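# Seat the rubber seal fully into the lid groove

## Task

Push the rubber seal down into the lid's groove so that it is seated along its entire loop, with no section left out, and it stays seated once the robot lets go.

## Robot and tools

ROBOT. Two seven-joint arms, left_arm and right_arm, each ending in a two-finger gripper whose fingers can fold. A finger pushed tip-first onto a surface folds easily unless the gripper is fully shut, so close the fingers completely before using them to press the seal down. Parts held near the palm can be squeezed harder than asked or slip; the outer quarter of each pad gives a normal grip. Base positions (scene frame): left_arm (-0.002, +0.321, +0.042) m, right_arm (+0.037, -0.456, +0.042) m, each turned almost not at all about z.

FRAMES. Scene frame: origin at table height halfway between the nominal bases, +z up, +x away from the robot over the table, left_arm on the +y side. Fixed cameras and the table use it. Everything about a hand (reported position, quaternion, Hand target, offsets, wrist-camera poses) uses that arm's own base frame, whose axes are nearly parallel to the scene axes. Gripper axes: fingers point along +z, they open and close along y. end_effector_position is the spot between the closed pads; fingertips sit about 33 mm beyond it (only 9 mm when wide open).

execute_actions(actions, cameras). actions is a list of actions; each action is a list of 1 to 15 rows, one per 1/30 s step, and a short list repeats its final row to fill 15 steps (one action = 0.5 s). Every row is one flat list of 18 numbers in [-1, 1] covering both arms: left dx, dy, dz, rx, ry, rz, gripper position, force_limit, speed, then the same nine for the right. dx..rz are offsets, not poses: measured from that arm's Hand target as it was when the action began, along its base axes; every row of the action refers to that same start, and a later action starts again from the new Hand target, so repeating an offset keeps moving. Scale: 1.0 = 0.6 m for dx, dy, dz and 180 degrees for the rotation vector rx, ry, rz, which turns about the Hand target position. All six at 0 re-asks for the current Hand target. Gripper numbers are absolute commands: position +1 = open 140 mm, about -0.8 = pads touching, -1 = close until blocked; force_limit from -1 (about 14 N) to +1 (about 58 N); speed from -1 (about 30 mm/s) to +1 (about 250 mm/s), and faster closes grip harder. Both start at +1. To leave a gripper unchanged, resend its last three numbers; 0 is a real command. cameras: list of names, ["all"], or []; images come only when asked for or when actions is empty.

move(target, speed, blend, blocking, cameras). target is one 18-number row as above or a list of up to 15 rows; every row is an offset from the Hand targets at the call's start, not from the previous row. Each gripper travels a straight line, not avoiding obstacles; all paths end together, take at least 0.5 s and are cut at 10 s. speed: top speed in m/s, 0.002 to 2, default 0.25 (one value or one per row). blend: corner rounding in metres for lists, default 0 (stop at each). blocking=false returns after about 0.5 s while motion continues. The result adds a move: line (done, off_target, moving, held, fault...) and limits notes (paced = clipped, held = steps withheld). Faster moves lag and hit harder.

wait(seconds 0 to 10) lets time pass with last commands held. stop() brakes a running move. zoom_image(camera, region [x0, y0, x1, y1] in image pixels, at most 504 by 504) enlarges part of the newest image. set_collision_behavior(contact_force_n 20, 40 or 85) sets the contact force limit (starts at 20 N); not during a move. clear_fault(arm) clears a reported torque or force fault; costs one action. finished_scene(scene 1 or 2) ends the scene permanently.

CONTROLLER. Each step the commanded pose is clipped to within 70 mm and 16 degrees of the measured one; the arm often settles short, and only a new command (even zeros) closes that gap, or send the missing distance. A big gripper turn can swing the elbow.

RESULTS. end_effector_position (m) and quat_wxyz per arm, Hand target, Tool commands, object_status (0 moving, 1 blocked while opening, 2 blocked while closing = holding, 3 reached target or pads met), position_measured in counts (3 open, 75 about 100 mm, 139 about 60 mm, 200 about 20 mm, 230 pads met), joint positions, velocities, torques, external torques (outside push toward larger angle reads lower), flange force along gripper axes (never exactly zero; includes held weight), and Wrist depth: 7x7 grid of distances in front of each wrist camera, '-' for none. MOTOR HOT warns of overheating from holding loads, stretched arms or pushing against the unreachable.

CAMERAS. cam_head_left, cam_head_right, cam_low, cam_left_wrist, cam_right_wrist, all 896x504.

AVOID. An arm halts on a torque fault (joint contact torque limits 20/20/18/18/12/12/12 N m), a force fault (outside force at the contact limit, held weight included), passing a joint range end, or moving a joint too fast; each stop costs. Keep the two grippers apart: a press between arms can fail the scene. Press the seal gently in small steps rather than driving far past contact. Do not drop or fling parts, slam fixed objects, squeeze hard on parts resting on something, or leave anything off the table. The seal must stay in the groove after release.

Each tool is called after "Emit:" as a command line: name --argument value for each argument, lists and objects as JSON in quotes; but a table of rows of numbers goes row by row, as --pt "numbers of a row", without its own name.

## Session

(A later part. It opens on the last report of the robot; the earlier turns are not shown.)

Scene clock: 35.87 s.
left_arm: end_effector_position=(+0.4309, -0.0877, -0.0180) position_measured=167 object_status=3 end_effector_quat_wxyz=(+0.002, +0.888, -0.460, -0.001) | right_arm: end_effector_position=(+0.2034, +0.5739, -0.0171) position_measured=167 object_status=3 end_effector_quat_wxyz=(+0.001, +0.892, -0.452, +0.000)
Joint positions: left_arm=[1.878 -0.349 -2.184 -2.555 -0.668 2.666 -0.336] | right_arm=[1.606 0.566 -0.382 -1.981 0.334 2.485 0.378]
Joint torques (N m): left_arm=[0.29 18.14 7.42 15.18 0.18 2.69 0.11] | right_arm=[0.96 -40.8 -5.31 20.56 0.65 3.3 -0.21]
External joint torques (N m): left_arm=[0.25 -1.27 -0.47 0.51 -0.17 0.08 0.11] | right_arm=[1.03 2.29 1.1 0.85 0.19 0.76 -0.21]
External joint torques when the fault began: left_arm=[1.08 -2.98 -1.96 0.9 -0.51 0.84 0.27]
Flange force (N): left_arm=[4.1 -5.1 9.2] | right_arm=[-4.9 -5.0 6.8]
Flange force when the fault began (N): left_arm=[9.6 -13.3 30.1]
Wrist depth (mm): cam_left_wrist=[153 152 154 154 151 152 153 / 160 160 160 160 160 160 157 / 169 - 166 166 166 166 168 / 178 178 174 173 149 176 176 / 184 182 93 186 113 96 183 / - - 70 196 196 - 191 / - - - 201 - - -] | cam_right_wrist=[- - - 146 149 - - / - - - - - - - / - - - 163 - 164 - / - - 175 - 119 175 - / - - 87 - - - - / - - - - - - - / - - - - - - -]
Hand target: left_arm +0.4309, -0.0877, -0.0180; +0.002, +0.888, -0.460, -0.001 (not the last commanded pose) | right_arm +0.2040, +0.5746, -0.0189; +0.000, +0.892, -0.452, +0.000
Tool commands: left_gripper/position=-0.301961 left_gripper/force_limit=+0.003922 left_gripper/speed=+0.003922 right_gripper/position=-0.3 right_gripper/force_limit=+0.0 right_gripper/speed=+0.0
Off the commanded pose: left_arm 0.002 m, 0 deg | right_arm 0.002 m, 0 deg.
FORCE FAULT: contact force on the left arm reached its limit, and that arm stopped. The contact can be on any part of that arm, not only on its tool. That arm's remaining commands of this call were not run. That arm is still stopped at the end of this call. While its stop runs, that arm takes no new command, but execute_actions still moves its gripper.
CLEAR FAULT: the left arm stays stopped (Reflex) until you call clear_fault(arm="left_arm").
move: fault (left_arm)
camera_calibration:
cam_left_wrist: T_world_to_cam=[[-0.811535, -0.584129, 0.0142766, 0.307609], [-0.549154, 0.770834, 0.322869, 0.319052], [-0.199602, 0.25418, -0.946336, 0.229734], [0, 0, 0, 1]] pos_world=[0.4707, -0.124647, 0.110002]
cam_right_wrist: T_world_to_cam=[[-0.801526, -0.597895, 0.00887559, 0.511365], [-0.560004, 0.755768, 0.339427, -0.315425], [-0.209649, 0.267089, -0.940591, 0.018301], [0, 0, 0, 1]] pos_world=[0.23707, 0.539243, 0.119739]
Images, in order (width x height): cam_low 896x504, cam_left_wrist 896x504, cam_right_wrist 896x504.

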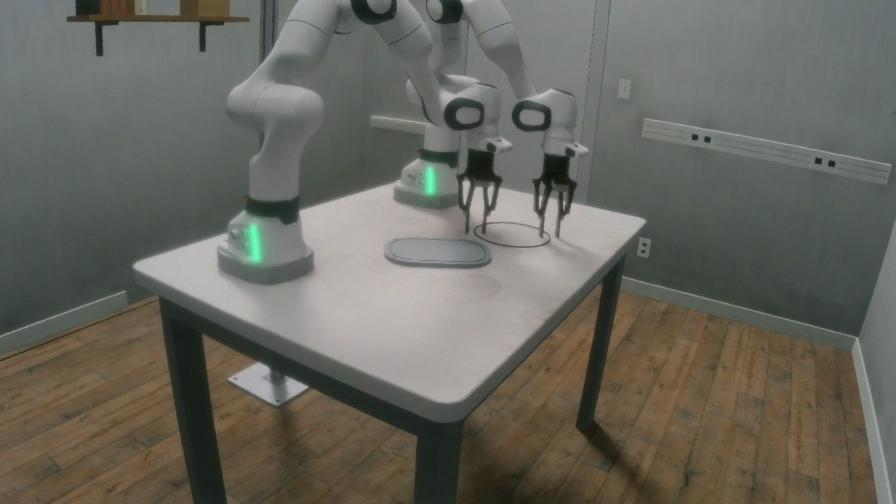

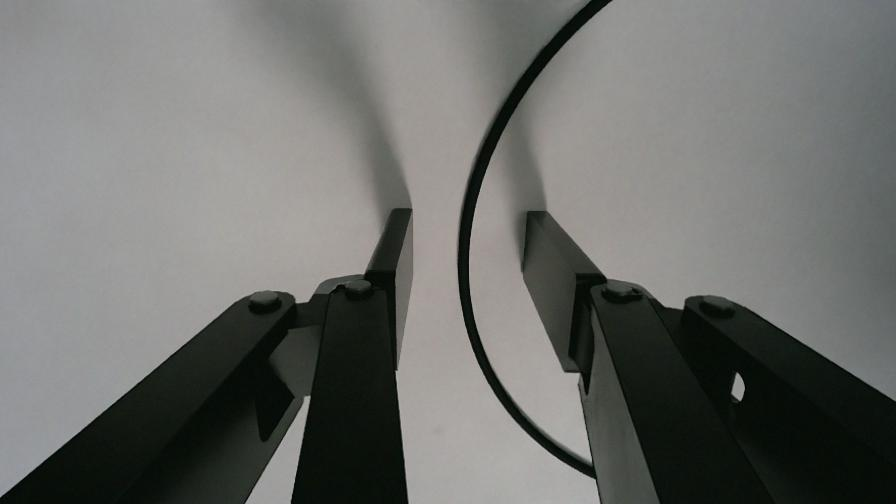

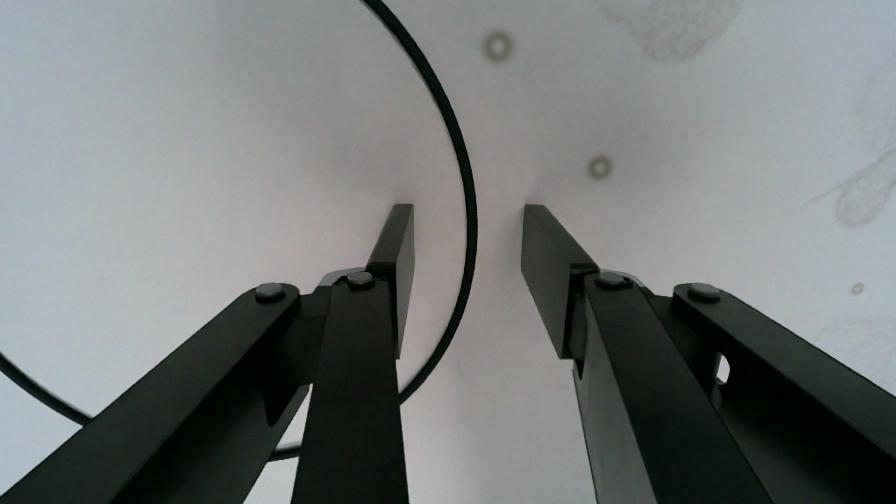

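Emit:
set_collision_behavior --contact_force_n 40

Emit:
clear_fault --arm "left_arm"

Emit:
move --target '[0,0,0.0025,0,0,0,-0.3,0,0, 0,0,0.005,0,0,0,-0.3,0,0]' --speed 0.03

Emit:
move --target '[0,0,0,0,0,0,-1,0,-1, 0,0,0,0,0,0,-1,0,-1]'

Emit:
wait --seconds 1 --cameras '["cam_left_wrist","cam_right_wrist"]'

Not set: an arm is in a fault stop. Call clear_fault with that arm's name first.

Scene clock: 36.30 s.
left_arm: end_effector_position=(+0.4309, -0.0877, -0.0180) position_measured=167 object_status=3 end_effector_quat_wxyz=(+0.002, +0.888, -0.460, -0.001) | right_arm: end_effector_position=(+0.2034, +0.5739, -0.0171) position_measured=167 object_status=3 end_effector_quat_wxyz=(+0.001, +0.892, -0.452, +0.000)
Joint positions: left_arm=[1.878 -0.349 -2.184 -2.555 -0.668 2.666 -0.336] | right_arm=[1.606 0.566 -0.382 -1.981 0.334 2.485 0.378]
Joint torques (N m): left_arm=[0.26 18.15 7.44 15.16 0.17 2.7 0.08] | right_arm=[0.27 -40.79 -5.52 20.33 0.65 3.25 -0.12]
External joint torques (N m): left_arm=[0.28 -1.3 -0.4 0.41 -0.18 0.07 0.08] | right_arm=[0.25 2.36 0.84 0.59 0.19 0.71 -0.12]
Flange force (N): left_arm=[3.9 -4.9 9.0] | right_arm=[-3.9 -5.4 7.0]
Wrist depth (mm): cam_left_wrist=[- 154 153 156 153 153 152 / - 159 161 158 158 159 159 / - 166 167 168 169 166 167 / - 179 178 172 151 178 174 / - 182 93 189 112 95 - / - - 70 194 - - - / - - - 211 - - -] | cam_right_wrist=[- - - 147 146 150 149 / - - 158 - - 156 153 / - - 161 - - - - / - - - - 118 - - / - - 87 - - - - / - - - - - - - / - - - - - - -]
Hand target: left_arm +0.4309, -0.0877, -0.0180; +0.002, +0.888, -0.460, -0.001 (not the last commanded pose) | right_arm +0.2040, +0.5746, -0.0189; +0.000, +0.892, -0.452, +0.000
Tool commands: left_gripper/position=-0.301961 left_gripper/force_limit=+0.003922 left_gripper/speed=+0.003922 right_gripper/position=-0.3 right_gripper/force_limit=+0.0 right_gripper/speed=+0.0
Off the commanded pose: left_arm 0.002 m, 0 deg | right_arm 0.002 m, 0 deg.
FORCE FAULT, CONTINUED: the left arm's stop, for the force fault that an earlier result reported, is over. The call counts as one of the actions that you can send in this scene. That arm's target is now where it stood when the stop ended, not its last command. That arm accepts commands again.
CLEAR FAULT: your call cleared the left arm's force fault. If the contact force or a joint's load stays at its limit, that arm stops again.

Scene clock: 37.10 s.
left_arm: end_effector_position=(+0.4319, -0.0873, -0.0166) position_measured=167 object_status=3 end_effector_quat_wxyz=(+0.001, +0.888, -0.460, +0.000) | right_arm: end_effector_position=(+0.2033, +0.5739, -0.0170) position_measured=167 object_status=3 end_effector_quat_wxyz=(+0.001, +0.892, -0.452, +0.000)
Joint positions: left_arm=[1.869 -0.348 -2.173 -2.554 -0.667 2.665 -0.336] | right_arm=[1.606 0.566 -0.382 -1.981 0.334 2.485 0.378]
Joint torques (N m): left_arm=[-0.27 19.12 9.01 15.01 0.34 2.37 -0.01] | right_arm=[0.9 -44.26 -6.82 20.2 0.5 2.54 -0.1]
External joint torques (N m): left_arm=[-0.3 0.01 1.13 0.43 0 -0.23 -0.01] | right_arm=[1 -1.3 -0.39 0.54 0.04 0.01 -0.1]
Flange force (N): left_arm=[-0.5 1.2 -7.8] | right_arm=[-0.1 2.1 -3.4]
Wrist depth (mm): cam_left_wrist=[154 156 154 154 152 154 155 / 162 160 160 160 161 162 161 / 170 171 169 169 168 168 168 / 176 178 172 176 136 177 176 / - 184 93 185 112 95 186 / - - 70 - - - 73 / - - - - - - 70] | cam_right_wrist=[- - - - - - - / - - - - - - - / - 166 164 162 - 162 - / - 172 - 175 141 - - / - - 87 - - - - / - - - - - - - / - - - - - - -]
Hand target: left_arm +0.4309, -0.0877, -0.0165; +0.002, +0.888, -0.460, -0.001 | right_arm +0.2040, +0.5746, -0.0159; +0.000, +0.892, -0.452, +0.000
Off the commanded pose: left_arm 0.001 m, 0 deg | right_arm 0.001 m, 0 deg.
move: done

Scene clock: 38.83 s.
left_arm: end_effector_position=(+0.4319, -0.0874, -0.0165) position_measured=228 object_status=0 end_effector_quat_wxyz=(+0.001, +0.888, -0.460, +0.000) | right_arm: end_effector_position=(+0.2033, +0.5746, -0.0160) position_measured=228 object_status=0 end_effector_quat_wxyz=(+0.000, +0.892, -0.452, -0.001)
Joint positions: left_arm=[1.868 -0.348 -2.172 -2.554 -0.667 2.665 -0.336] | right_arm=[1.606 0.564 -0.382 -1.981 0.334 2.485 0.378]
Joint torques (N m): left_arm=[-0.15 18.72 8.25 15.04 0.34 2.34 0.01] | right_arm=[0.88 -43.17 -6.71 19.84 0.45 2.53 -0.09]
External joint torques (N m): left_arm=[-0.25 -0.46 0.26 0.28 -0.01 -0.29 0.01] | right_arm=[0.99 -0.11 -0.29 0.1 -0.01 -0.02 -0.09]
Flange force (N): left_arm=[1.4 -0.7 -1.3] | right_arm=[-0.6 1.3 -1.1]
Wrist depth (mm): cam_left_wrist=[- 155 - 155 154 154 155 / 162 162 162 161 161 162 161 / 170 170 170 169 169 169 168 / 179 181 178 174 176 177 176 / 186 188 83 88 89 183 185 / - - - - - 72 194 / - - - - - 70 -] | cam_right_wrist=[- - - - - 150 - / - - - - - - 159 / - - - - - - 164 / - 175 - 127 - 176 - / - - - - 94 - 187 / - - - - - - - / - - - - - - -]
Hand target: left_arm +0.4309, -0.0877, -0.0165; +0.002, +0.888, -0.460, -0.001 | right_arm +0.2040, +0.5746, -0.0159; +0.000, +0.892, -0.452, +0.000
Off the commanded pose: left_arm 0.001 m, 0 deg | right_arm 0.001 m, 0 deg.
move: done

Scene clock: 39.83 s.
left_arm: end_effector_position=(+0.4319, -0.0874, -0.0165) position_measured=228 object_status=2 end_effector_quat_wxyz=(+0.001, +0.888, -0.460, +0.000) | right_arm: end_effector_position=(+0.2033, +0.5746, -0.0160) position_measured=228 object_status=2 end_effector_quat_wxyz=(+0.000, +0.892, -0.452, -0.001)
Joint positions: left_arm=[1.868 -0.348 -2.172 -2.554 -0.667 2.665 -0.336] | right_arm=[1.606 0.564 -0.382 -1.981 0.334 2.485 0.378]
Joint torques (N m): left_arm=[-0.14 18.68 8.18 15.14 0.35 2.33 0.02] | right_arm=[0.86 -43.18 -6.74 19.8 0.48 2.52 -0.07]
External joint torques (N m): left_arm=[-0.18 -0.45 0.27 0.45 0 -0.28 0.02] | right_arm=[0.91 -0.2 -0.36 0.08 0.02 -0.02 -0.07]
Flange force (N): left_arm=[1.7 -1.3 -0.9] | right_arm=[-0.4 1.4 -1.3]
Wrist depth (mm): cam_left_wrist=[154 155 155 152 156 154 154 / 162 162 162 161 160 162 161 / 168 - 170 169 171 169 169 / 176 180 178 136 177 177 177 / 188 187 83 88 89 183 187 / 198 - - - - 72 192 / - - - - - 70 -] | cam_right_wrist=[- - - 146 - - - / - - - - - 154 - / - 167 - 162 - - - / - - - 127 - 180 - / - - - - 94 - - / - - - - - - - / - - - - - - -]
Hand target: left_arm +0.4309, -0.0877, -0.0165; +0.002, +0.888, -0.460, -0.001 | right_arm +0.2040, +0.5746, -0.0159; +0.000, +0.892, -0.452, +0.000
Tool commands: left_gripper/position=-1.0 left_gripper/force_limit=+0.0 left_gripper/speed=-1.0 right_gripper/position=-1.0 right_gripper/force_limit=+0.0 right_gripper/speed=-1.0
Off the commanded pose: left_arm 0.001 m, 0 deg | right_arm 0.001 m, 0 deg.
wait: 1.00 s; at rest by 0.17 s
camera_calibration:
cam_left_wrist: T_world_to_cam=[[-0.811864, -0.583724, 0.0119831, 0.308746], [-0.549501, 0.770879, 0.322169, 0.319018], [-0.197296, 0.254973, -0.946606, 0.230381], [0, 0, 0, 1]] pos_world=[0.471414, -0.124443, 0.111602]
cam_right_wrist: T_world_to_cam=[[-0.801595, -0.597815, 0.00794645, 0.511678], [-0.559826, 0.755189, 0.341004, -0.315982], [-0.209859, 0.268899, -0.940028, 0.0181455], [0, 0, 0, 1]] pos_world=[0.237071, 0.539636, 0.120743]
Images, in order (width x height): cam_left_wrist 896x504, cam_right_wrist 896x504.

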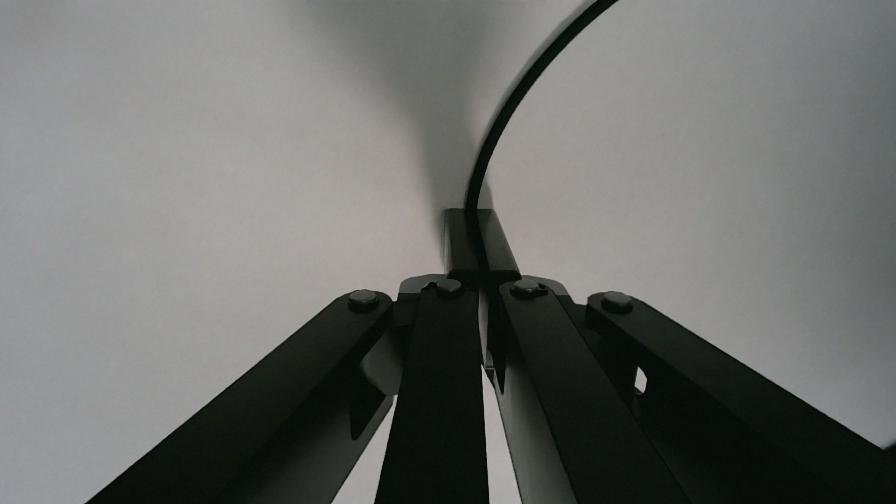

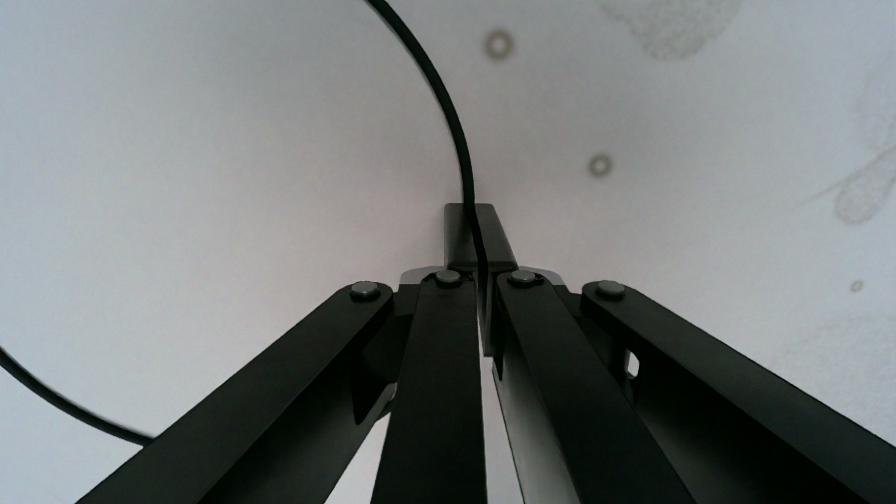

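Emit:
set_collision_behavior --contact_force_n 40

Emit:
move --pt "0 0 0.2 0 0 0 -1 0 -1 0 0 0.2 0 0 0 -1 0 -1" --pt "-0.1267 -0.465 0.2 0 0 0 -1 0 -1 -0.1412 -0.492 0.2 0 0 0 -1 0 -1" --speed 0.15 --blend '[0.03,0]' --cameras '["all"]'

Set on each arm: contact force limit 40 N; load limits (N m) waist: 35, shoulder: 35, upper arm roll: 32, elbow: 30, forearm roll: 12, wrist pitch: 12, wrist roll: 12.

Scene clock: 44.63 s.
left_arm: end_effector_position=(+0.3550, -0.3676, +0.1043) position_measured=228 object_status=2 end_effector_quat_wxyz=(+0.002, +0.885, -0.465, +0.001) | right_arm: end_effector_position=(+0.1197, +0.2808, +0.1045) position_measured=228 object_status=2 end_effector_quat_wxyz=(-0.002, +0.893, -0.449, +0.000)
Joint positions: left_arm=[1.553 -0.071 -2.353 -2.332 -0.079 2.383 -1.347] | right_arm=[1.488 -0.635 -0.387 -2.962 -0.317 2.341 0.756]
Joint velocities: left_arm=[0 0 0 -0.002 -0.001 -0.001 -0.005] | right_arm=[within noise]
Joint torques (N m): left_arm=[0.32 21.02 1.79 22.53 0.28 2.42 -0.1] | right_arm=[0.1 -8.06 4.3 21.16 0.58 2.32 0.17]
External joint torques (N m): left_arm=[0.38 -1.12 0.28 0.64 -0.32 -0.27 -0.1] | right_arm=[0.09 -1.01 0.75 0.03 0.04 -0.2 0.17]
Flange force (N): left_arm=[7.5 -1.9 2.5] | right_arm=[1.2 5.0 -4.4]
Wrist depth (mm): cam_left_wrist=[268 - - - 259 267 263 / - - - 270 268 268 268 / - - - 279 279 278 281 / 304 - - 123 296 296 296 / - - 82 88 89 303 312 / - - - - - 72 - / - - - - - 70 -] | cam_right_wrist=[- 243 - - - - 237 / 256 256 256 - - - - / 267 - - - - - - / - 286 283 128 - - - / - - - - 94 313 - / - - - - - - - / - - - - - - -]
Hand target: left_arm +0.3549, -0.3667, +0.1035; +0.002, +0.888, -0.460, -0.001 | right_arm +0.1193, +0.2794, +0.1041; +0.000, +0.892, -0.452, +0.000
Off the commanded pose: left_arm 0.001 m, 1 deg | right_arm 0.002 m, 0 deg.
move: done
camera_calibration:
cam_left_wrist: T_world_to_cam=[[-0.817973, -0.575107, 0.0130885, 0.086476], [-0.541516, 0.777475, 0.319833, 0.453697], [-0.194114, 0.254527, -0.947383, 0.399775], [0, 0, 0, 1]] pos_world=[0.394021, -0.404759, 0.232501]
cam_right_wrist: T_world_to_cam=[[-0.797179, -0.603724, 0.00468014, 0.26951], [-0.566088, 0.750132, 0.341828, -0.17999], [-0.209881, 0.269849, -0.939751, 0.192468], [0, 0, 0, 1]] pos_world=[0.153353, 0.245789, 0.241136]

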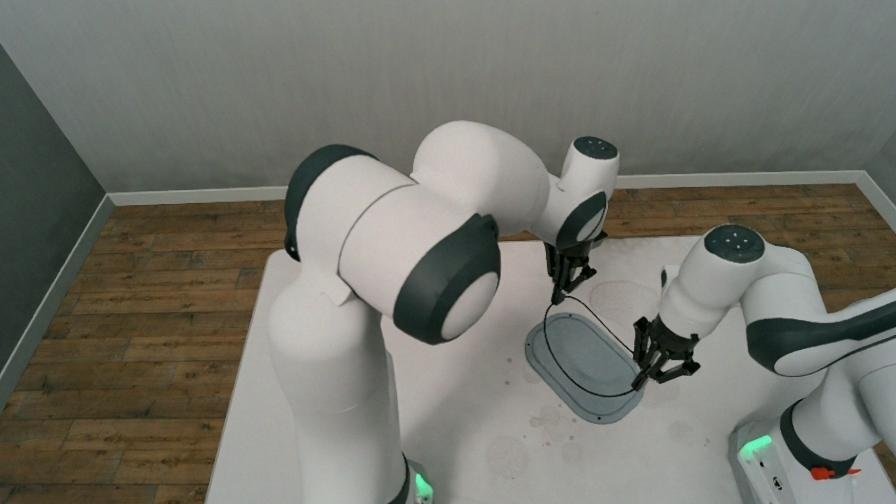

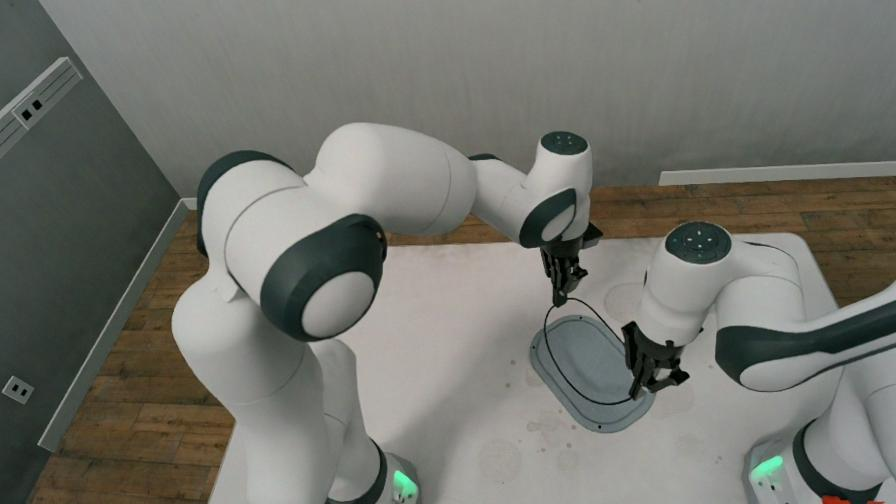

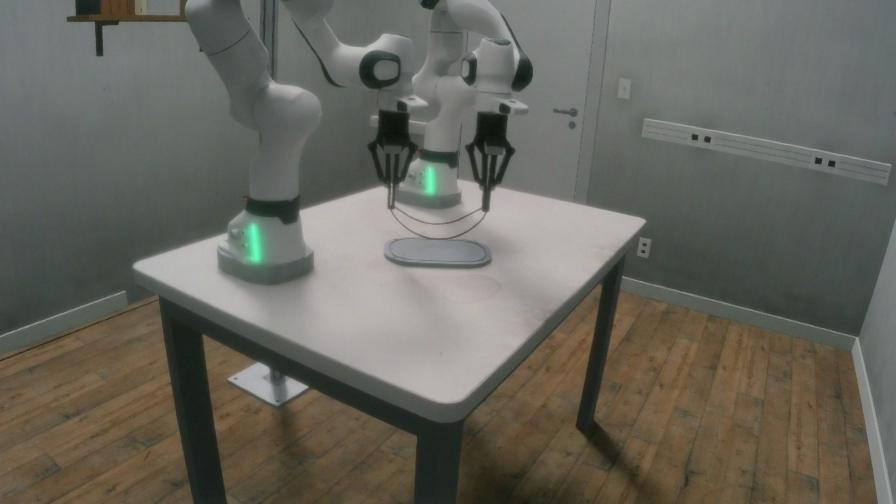

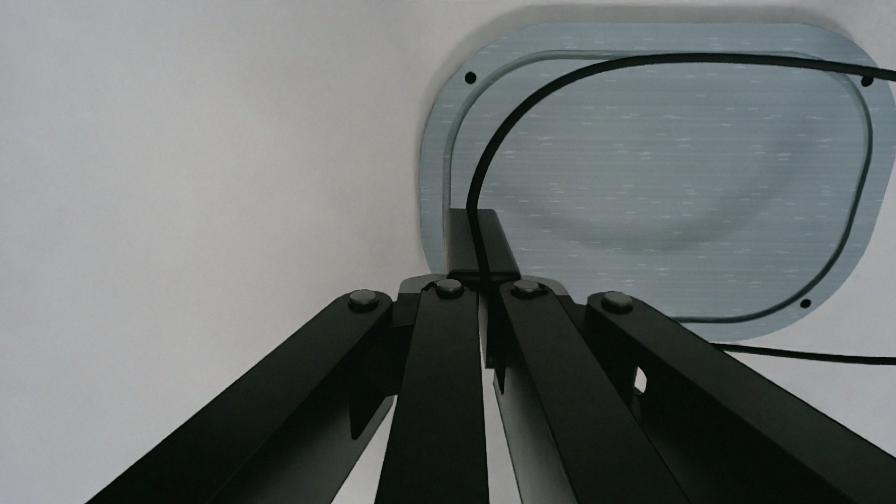

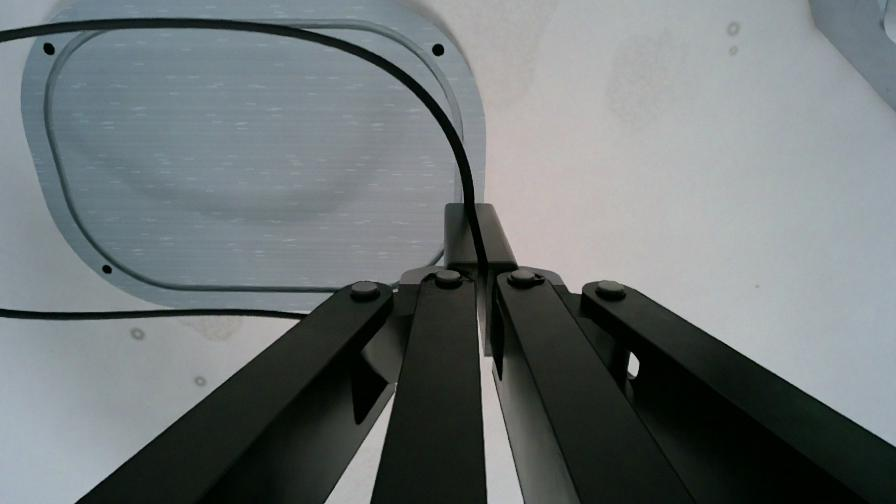

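Emit:
move --target '[0.02,0.015,-0.1367,0,0,0,-1,0,-1, 0,0,-0.1367,0,0,0,-1,0,-1]' --speed 0.1 --cameras '["all"]'

Emit:
zoom_image --camera "cam_low" --region '[360, 180, 520, 280]'

Scene clock: 46.90 s.
left_arm: end_effector_position=(+0.3662, -0.3568, +0.0210) position_measured=228 object_status=2 end_effector_quat_wxyz=(+0.001, +0.889, -0.458, -0.003) | right_arm: end_effector_position=(+0.1199, +0.2795, +0.0227) position_measured=228 object_status=2 end_effector_quat_wxyz=(+0.000, +0.892, -0.452, +0.000)
Joint positions: left_arm=[1.692 -0.291 -2.486 -2.348 -0.328 2.552 -1.159] | right_arm=[1.52 -0.321 -0.458 -3.017 -0.338 2.706 0.757]
Joint velocities: left_arm=[0.002 0 0.002 -0.001 0 0 0.006] | right_arm=[within noise]
Joint torques (N m): left_arm=[0.64 28.65 5.27 19.43 0.45 2.71 0.3] | right_arm=[1.17 -11.82 2.18 16.48 0.33 2.66 0.02]
External joint torques (N m): left_arm=[0.64 0.14 -0.31 0.84 -0.02 0.06 0.3] | right_arm=[1.14 0.4 0.02 0.27 0.01 0.14 0.02]
Flange force (N): left_arm=[3.7 -2.2 2.0] | right_arm=[-4.4 -2.8 3.6]
Wrist depth (mm): cam_left_wrist=[190 190 190 - 181 182 183 / 200 199 202 - 189 189 187 / 210 - 210 204 197 196 197 / 217 219 220 150 207 207 207 / 229 - 83 88 89 215 218 / - - - - - 72 227 / - - - - - 70 -] | cam_right_wrist=[- 169 170 172 176 - - / 178 178 178 178 - - - / 189 190 188 187 - - - / 203 200 199 140 - - - / 214 209 - - 94 - - / - - - - - - - / - - - - - - -]
Hand target: left_arm +0.3669, -0.3577, +0.0215; +0.002, +0.888, -0.460, -0.001 | right_arm +0.1193, +0.2794, +0.0221; +0.000, +0.892, -0.452, +0.000
Off the commanded pose: left_arm 0.001 m, 0 deg | right_arm 0.001 m, 0 deg.
move: done
camera_calibration:
cam_left_wrist: T_world_to_cam=[[-0.808143, -0.588823, 0.0138589, 0.0944617], [-0.553046, 0.766714, 0.326022, 0.478192], [-0.202595, 0.255808, -0.945261, 0.323734], [0, 0, 0, 1]] pos_world=[0.406388, -0.393829, 0.148803]
cam_right_wrist: T_world_to_cam=[[-0.801265, -0.598275, 0.00644648, 0.268154], [-0.560789, 0.754727, 0.340445, -0.152829], [-0.208545, 0.269171, -0.940243, 0.116071], [0, 0, 0, 1]] pos_world=[0.153364, 0.244531, 0.159436]

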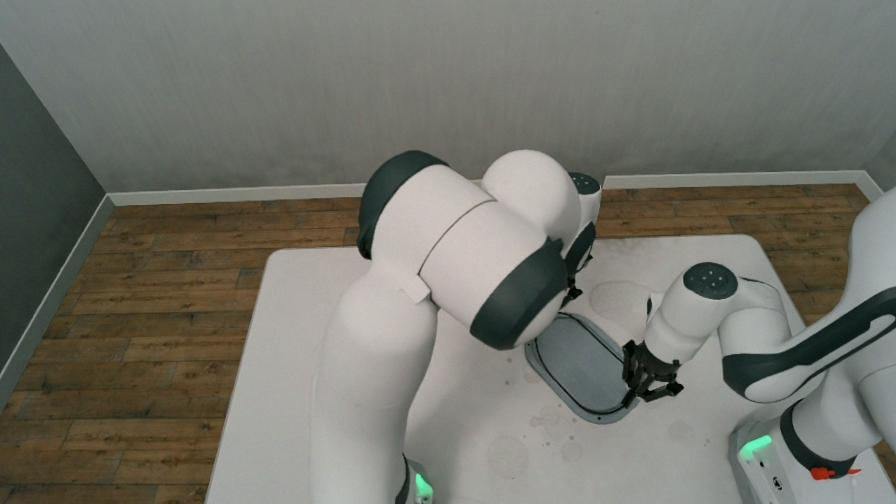

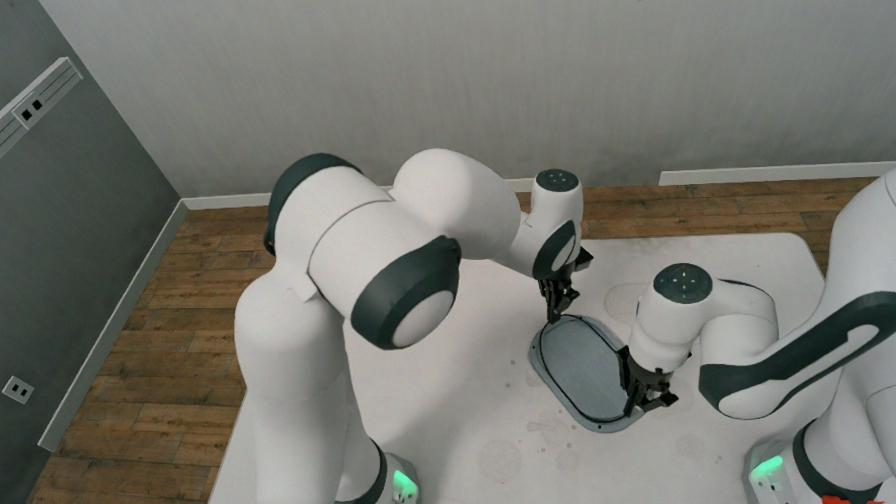

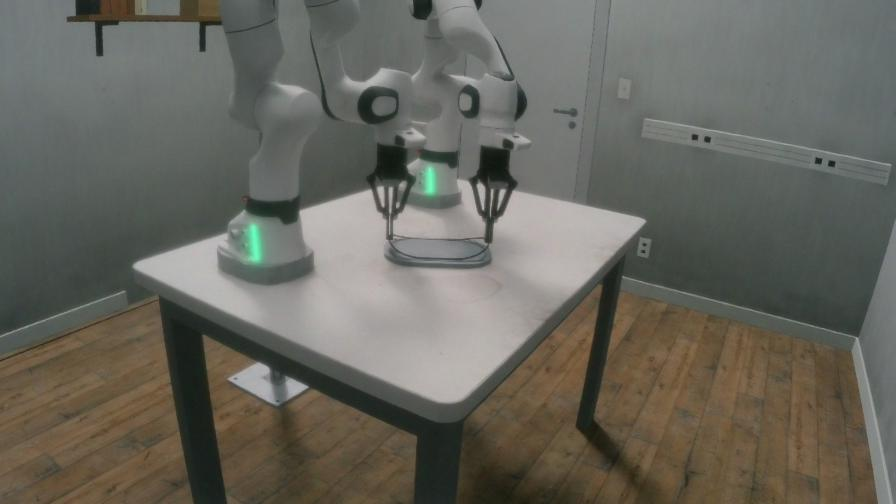

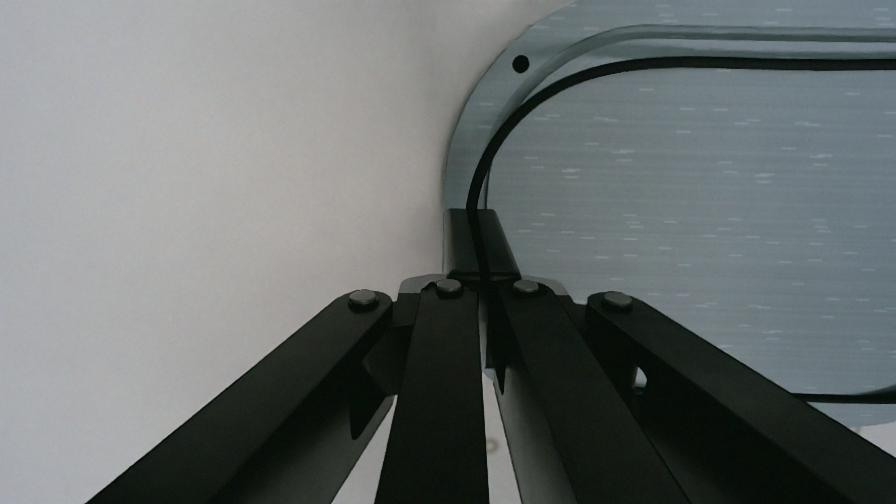

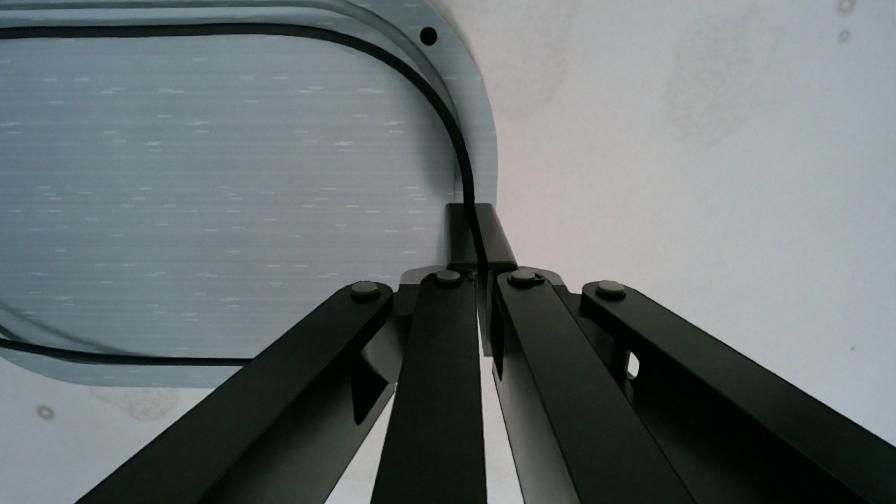

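Scaled by 3.150 from the camera's 896x504 image, which has a finer 1280x720 frame.

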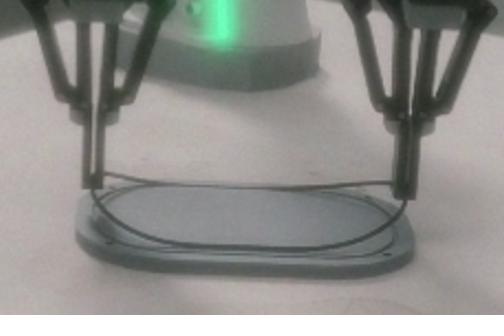

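Emit:
move --target '[-0.0055,-0.004,-0.022,0,0,0,-1,0,-1, 0.0075,0.0055,-0.022,0,0,0,-1,0,-1]' --speed 0.05 --cameras '["cam_left_wrist","cam_right_wrist","cam_low"]'

Emit:
zoom_image --camera "cam_low" --region '[360, 180, 520, 280]'

Scene clock: 48.57 s.
left_arm: end_effector_position=(+0.3633, -0.3601, +0.0090) position_measured=228 object_status=2 end_effector_quat_wxyz=(+0.002, +0.889, -0.459, -0.002) | right_arm: end_effector_position=(+0.1235, +0.2813, +0.0087) position_measured=228 object_status=2 end_effector_quat_wxyz=(+0.001, +0.891, -0.453, +0.001)
Joint positions: left_arm=[1.714 -0.319 -2.522 -2.348 -0.358 2.579 -1.143] | right_arm=[1.551 -0.245 -0.493 -3.006 -0.324 2.77 0.744]
Joint velocities: left_arm=[within noise] | right_arm=[0.001 0 -0.002 -0.001 0.001 0.003 -0.003]
Joint torques (N m): left_arm=[0.49 29.48 5.05 18.54 0.33 2.72 0.34] | right_arm=[2.08 -13.12 1.51 15.82 0.31 2.65 -0.28]
External joint torques (N m): left_arm=[0.51 0.01 -0.75 0.53 -0.12 0.08 0.34] | right_arm=[2.06 0.45 -0.31 0.68 0.03 0.13 -0.28]
Flange force (N): left_arm=[3.2 -1.9 3.5] | right_arm=[-7.0 -6.7 6.7]
Wrist depth (mm): cam_left_wrist=[179 180 176 178 170 170 170 / 188 187 188 175 176 174 175 / 195 196 195 181 184 185 185 / - 206 205 136 194 194 194 / 217 213 83 88 89 202 204 / 225 - - - - 72 210 / - - - - - 70 -] | cam_right_wrist=[154 156 158 158 - - - / 164 165 165 164 177 - 176 / 174 175 172 173 - - - / 185 184 187 140 - 199 - / 197 196 - - 94 - - / - - - - - - - / - - - - - - -]
Hand target: left_arm +0.3636, -0.3601, +0.0083; +0.002, +0.888, -0.460, -0.001 | right_arm +0.1238, +0.2827, +0.0089; +0.000, +0.892, -0.452, +0.000
Off the commanded pose: left_arm 0.001 m, 0 deg | right_arm 0.001 m, 0 deg.
move: done
camera_calibration:
cam_left_wrist: T_world_to_cam=[[-0.80963, -0.586766, 0.0143558, 0.0916421], [-0.551453, 0.768826, 0.323739, 0.483257], [-0.200996, 0.254192, -0.946038, 0.311475], [0, 0, 0, 1]] pos_world=[0.403295, -0.396942, 0.136902]
cam_right_wrist: T_world_to_cam=[[-0.802617, -0.596433, 0.00853858, 0.271796], [-0.558923, 0.756987, 0.33849, -0.1482], [-0.20835, 0.266906, -0.940931, 0.103929], [0, 0, 0, 1]] pos_world=[0.156969, 0.246554, 0.145634]
Images, in order (width x height): cam_low 896x504, cam_left_wrist 896x504, cam_right_wrist 896x504.

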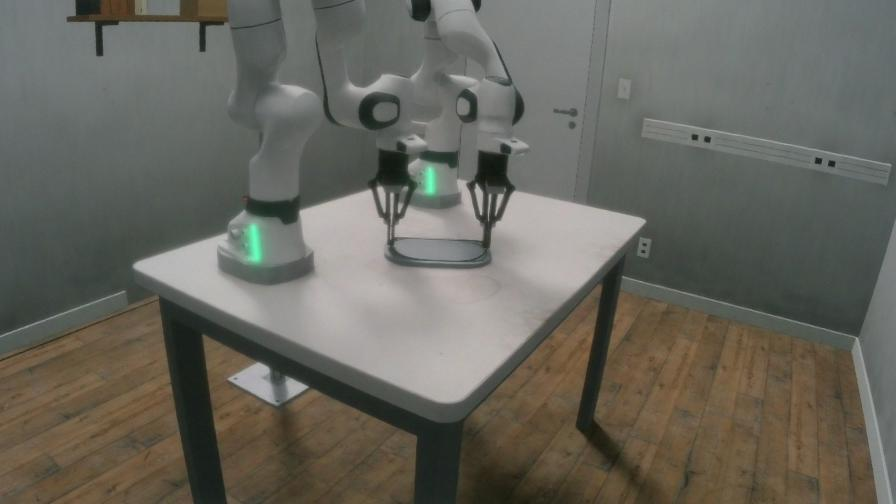

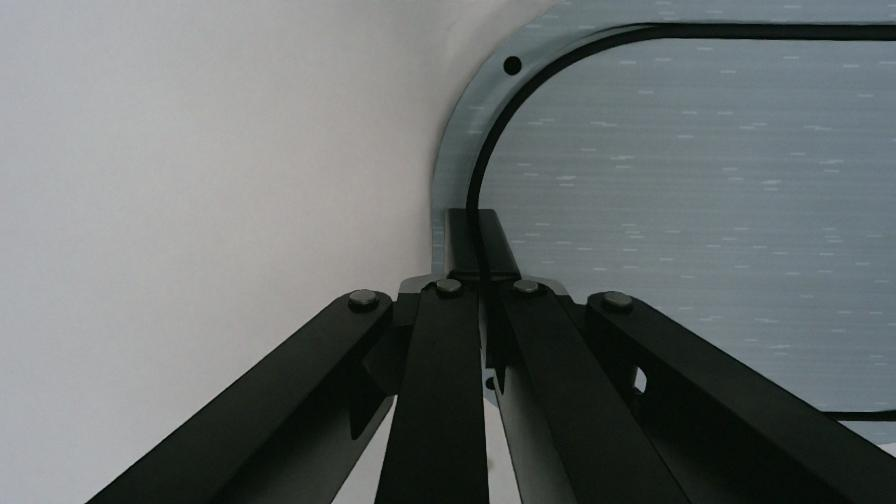

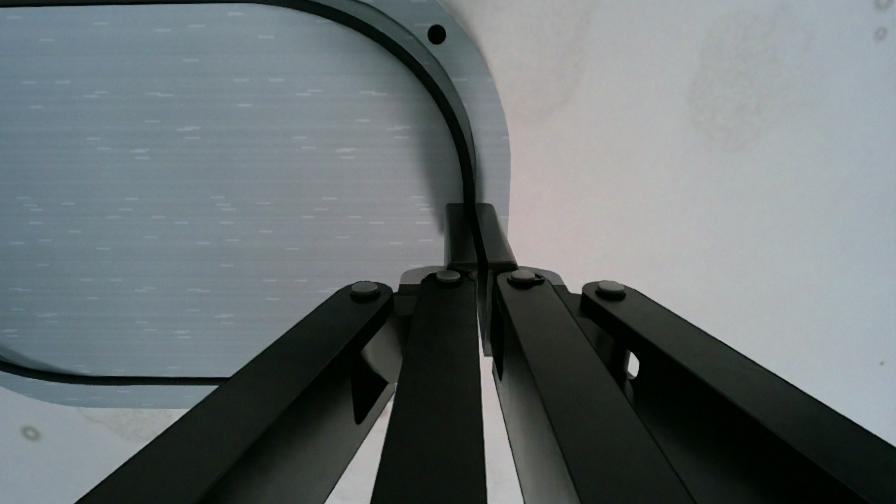

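Scaled by 3.150 from the camera's 896x504 image, which has a finer 1280x720 frame.

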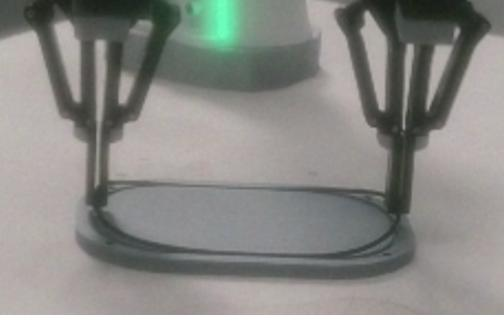

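Emit:
move --target '[0,0,-0.012,0,0,0,-1,0,-1, -0.001,-0.001,-0.012,0,0,0,-1,0,-1]' --speed 0.03 --cameras '["cam_left_wrist","cam_right_wrist","cam_low"]'

Emit:
zoom_image --camera "cam_low" --region '[370, 190, 500, 275]'

Emit:
zoom_image --camera "cam_left_wrist" --region '[380, 0, 680, 300]'

Emit:
zoom_image --camera "cam_right_wrist" --region '[250, 0, 550, 300]'

Scene clock: 49.90 s.
left_arm: end_effector_position=(+0.3630, -0.3598, +0.0017) position_measured=228 object_status=2 end_effector_quat_wxyz=(+0.002, +0.889, -0.459, -0.002) | right_arm: end_effector_position=(+0.1235, +0.2817, +0.0021) position_measured=228 object_status=2 end_effector_quat_wxyz=(+0.000, +0.892, -0.453, +0.001)
Joint positions: left_arm=[1.733 -0.335 -2.544 -2.347 -0.372 2.594 -1.133] | right_arm=[1.568 -0.212 -0.507 -3.006 -0.318 2.804 0.74]
Joint velocities: left_arm=[0.001 0 0.001 -0.001 0 0.002 0.004] | right_arm=[0 0.001 0 -0.002 0.001 0.004 -0.001]
Joint torques (N m): left_arm=[0.66 29.79 5.54 18.76 0.13 2.72 0.29] | right_arm=[1.46 -13.61 1.23 14.9 0.55 2.72 -0.28]
External joint torques (N m): left_arm=[0.82 -0.29 -0.24 1.03 -0.31 0.08 0.29] | right_arm=[1.44 0.32 -0.41 0.39 0.3 0.22 -0.28]
Flange force (N): left_arm=[5.5 -3.0 4.4] | right_arm=[-5.4 -6.0 7.0]
Wrist depth (mm): cam_left_wrist=[173 172 173 173 163 162 164 / 181 180 180 179 164 169 169 / 189 - - 178 179 176 177 / 198 199 199 135 184 186 186 / 211 207 82 88 89 192 196 / 217 - - - - 72 204 / - - - - - 70 -] | cam_right_wrist=[150 151 152 153 - - - / 160 159 159 159 - - - / 168 168 168 167 - - - / 178 177 178 140 - - - / 188 189 - - 94 - - / 201 - - - - - - / - - - - - - -]
Hand target: left_arm +0.3636, -0.3601, +0.0011; +0.002, +0.888, -0.460, -0.001 | right_arm +0.1232, +0.2821, +0.0017; +0.000, +0.892, -0.452, +0.000
Off the commanded pose: left_arm 0.001 m, 0 deg | right_arm 0.001 m, 0 deg.
move: done
camera_calibration:
cam_left_wrist: T_world_to_cam=[[-0.809697, -0.586673, 0.0143217, 0.0917109], [-0.551277, 0.76876, 0.324194, 0.485242], [-0.201206, 0.254604, -0.945882, 0.304825], [0, 0, 0, 1]] pos_world=[0.403094, -0.39684, 0.129702]
cam_right_wrist: T_world_to_cam=[[-0.80189, -0.597434, 0.0067468, 0.272321], [-0.56023, 0.755782, 0.339022, -0.14578], [-0.207642, 0.268078, -0.940754, 0.0970979], [0, 0, 0, 1]] pos_world=[0.156863, 0.246842, 0.138931]
Images, in order (width x height): cam_low 896x504, cam_left_wrist 896x504, cam_right_wrist 896x504.

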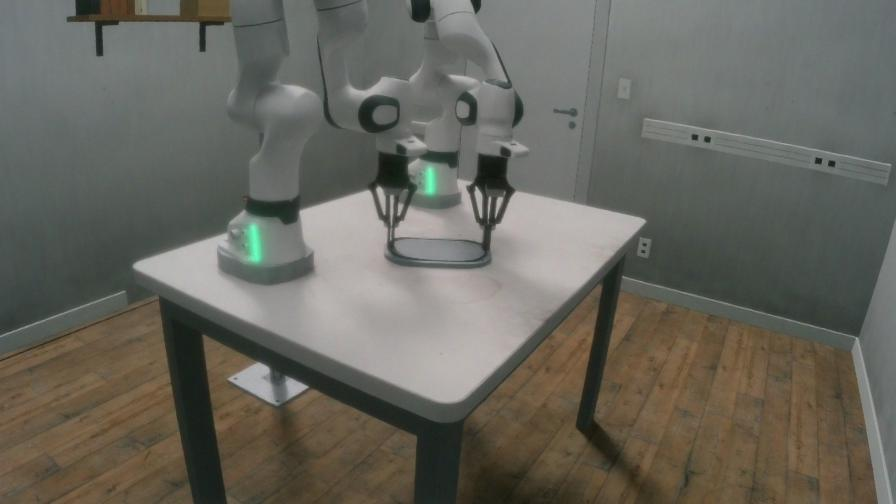

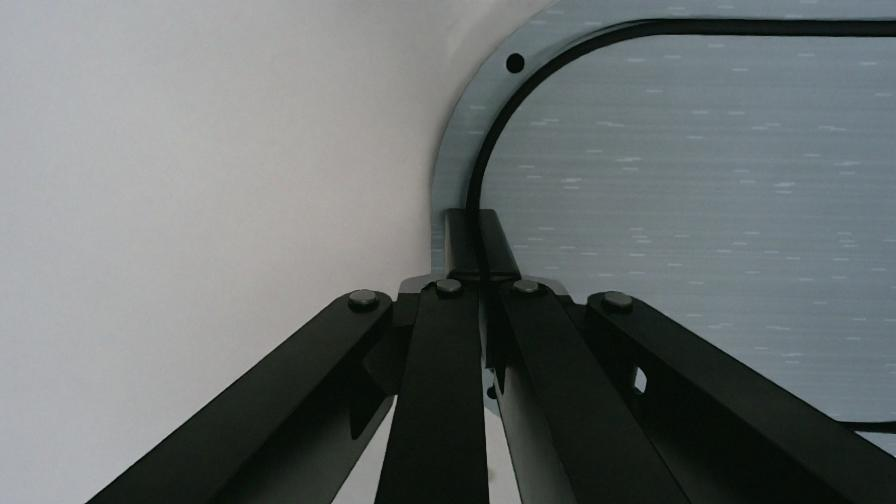

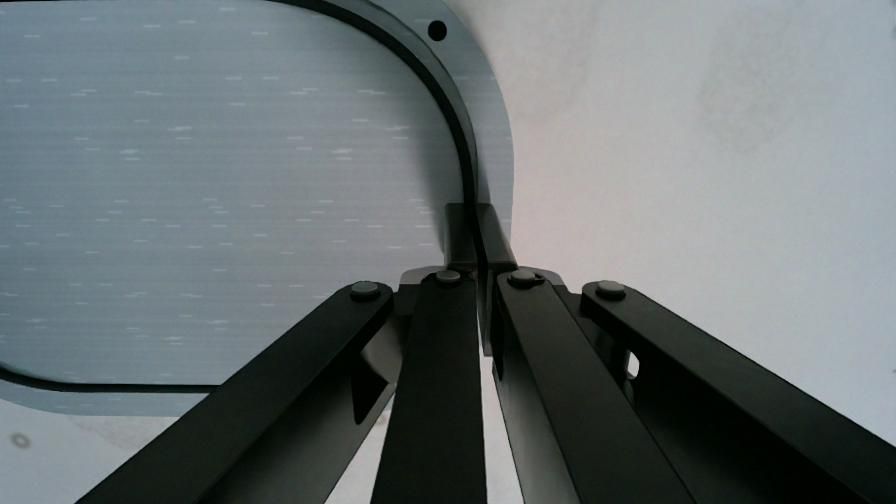

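Scaled by 3.877 from the camera's 896x504 image, which has a finer 1280x720 frame.

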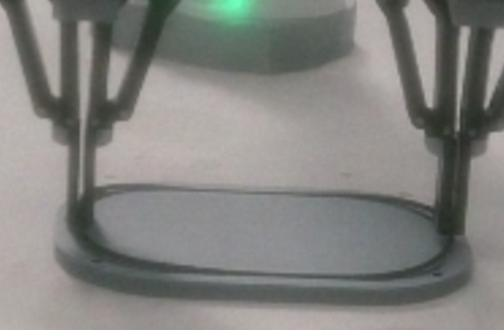

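Scaled by 1.680 from the camera's 896x504 image, which has a finer 1280x720 frame.

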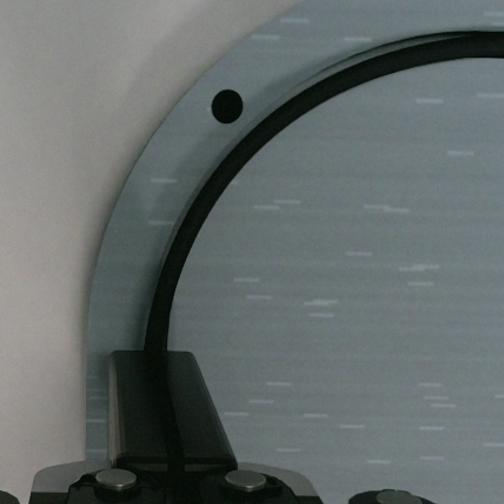

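Scaled by 1.680 from the camera's 896x504 image, which has a finer 1280x720 frame.

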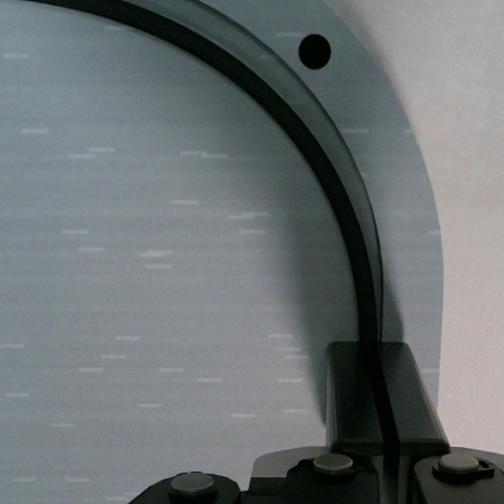

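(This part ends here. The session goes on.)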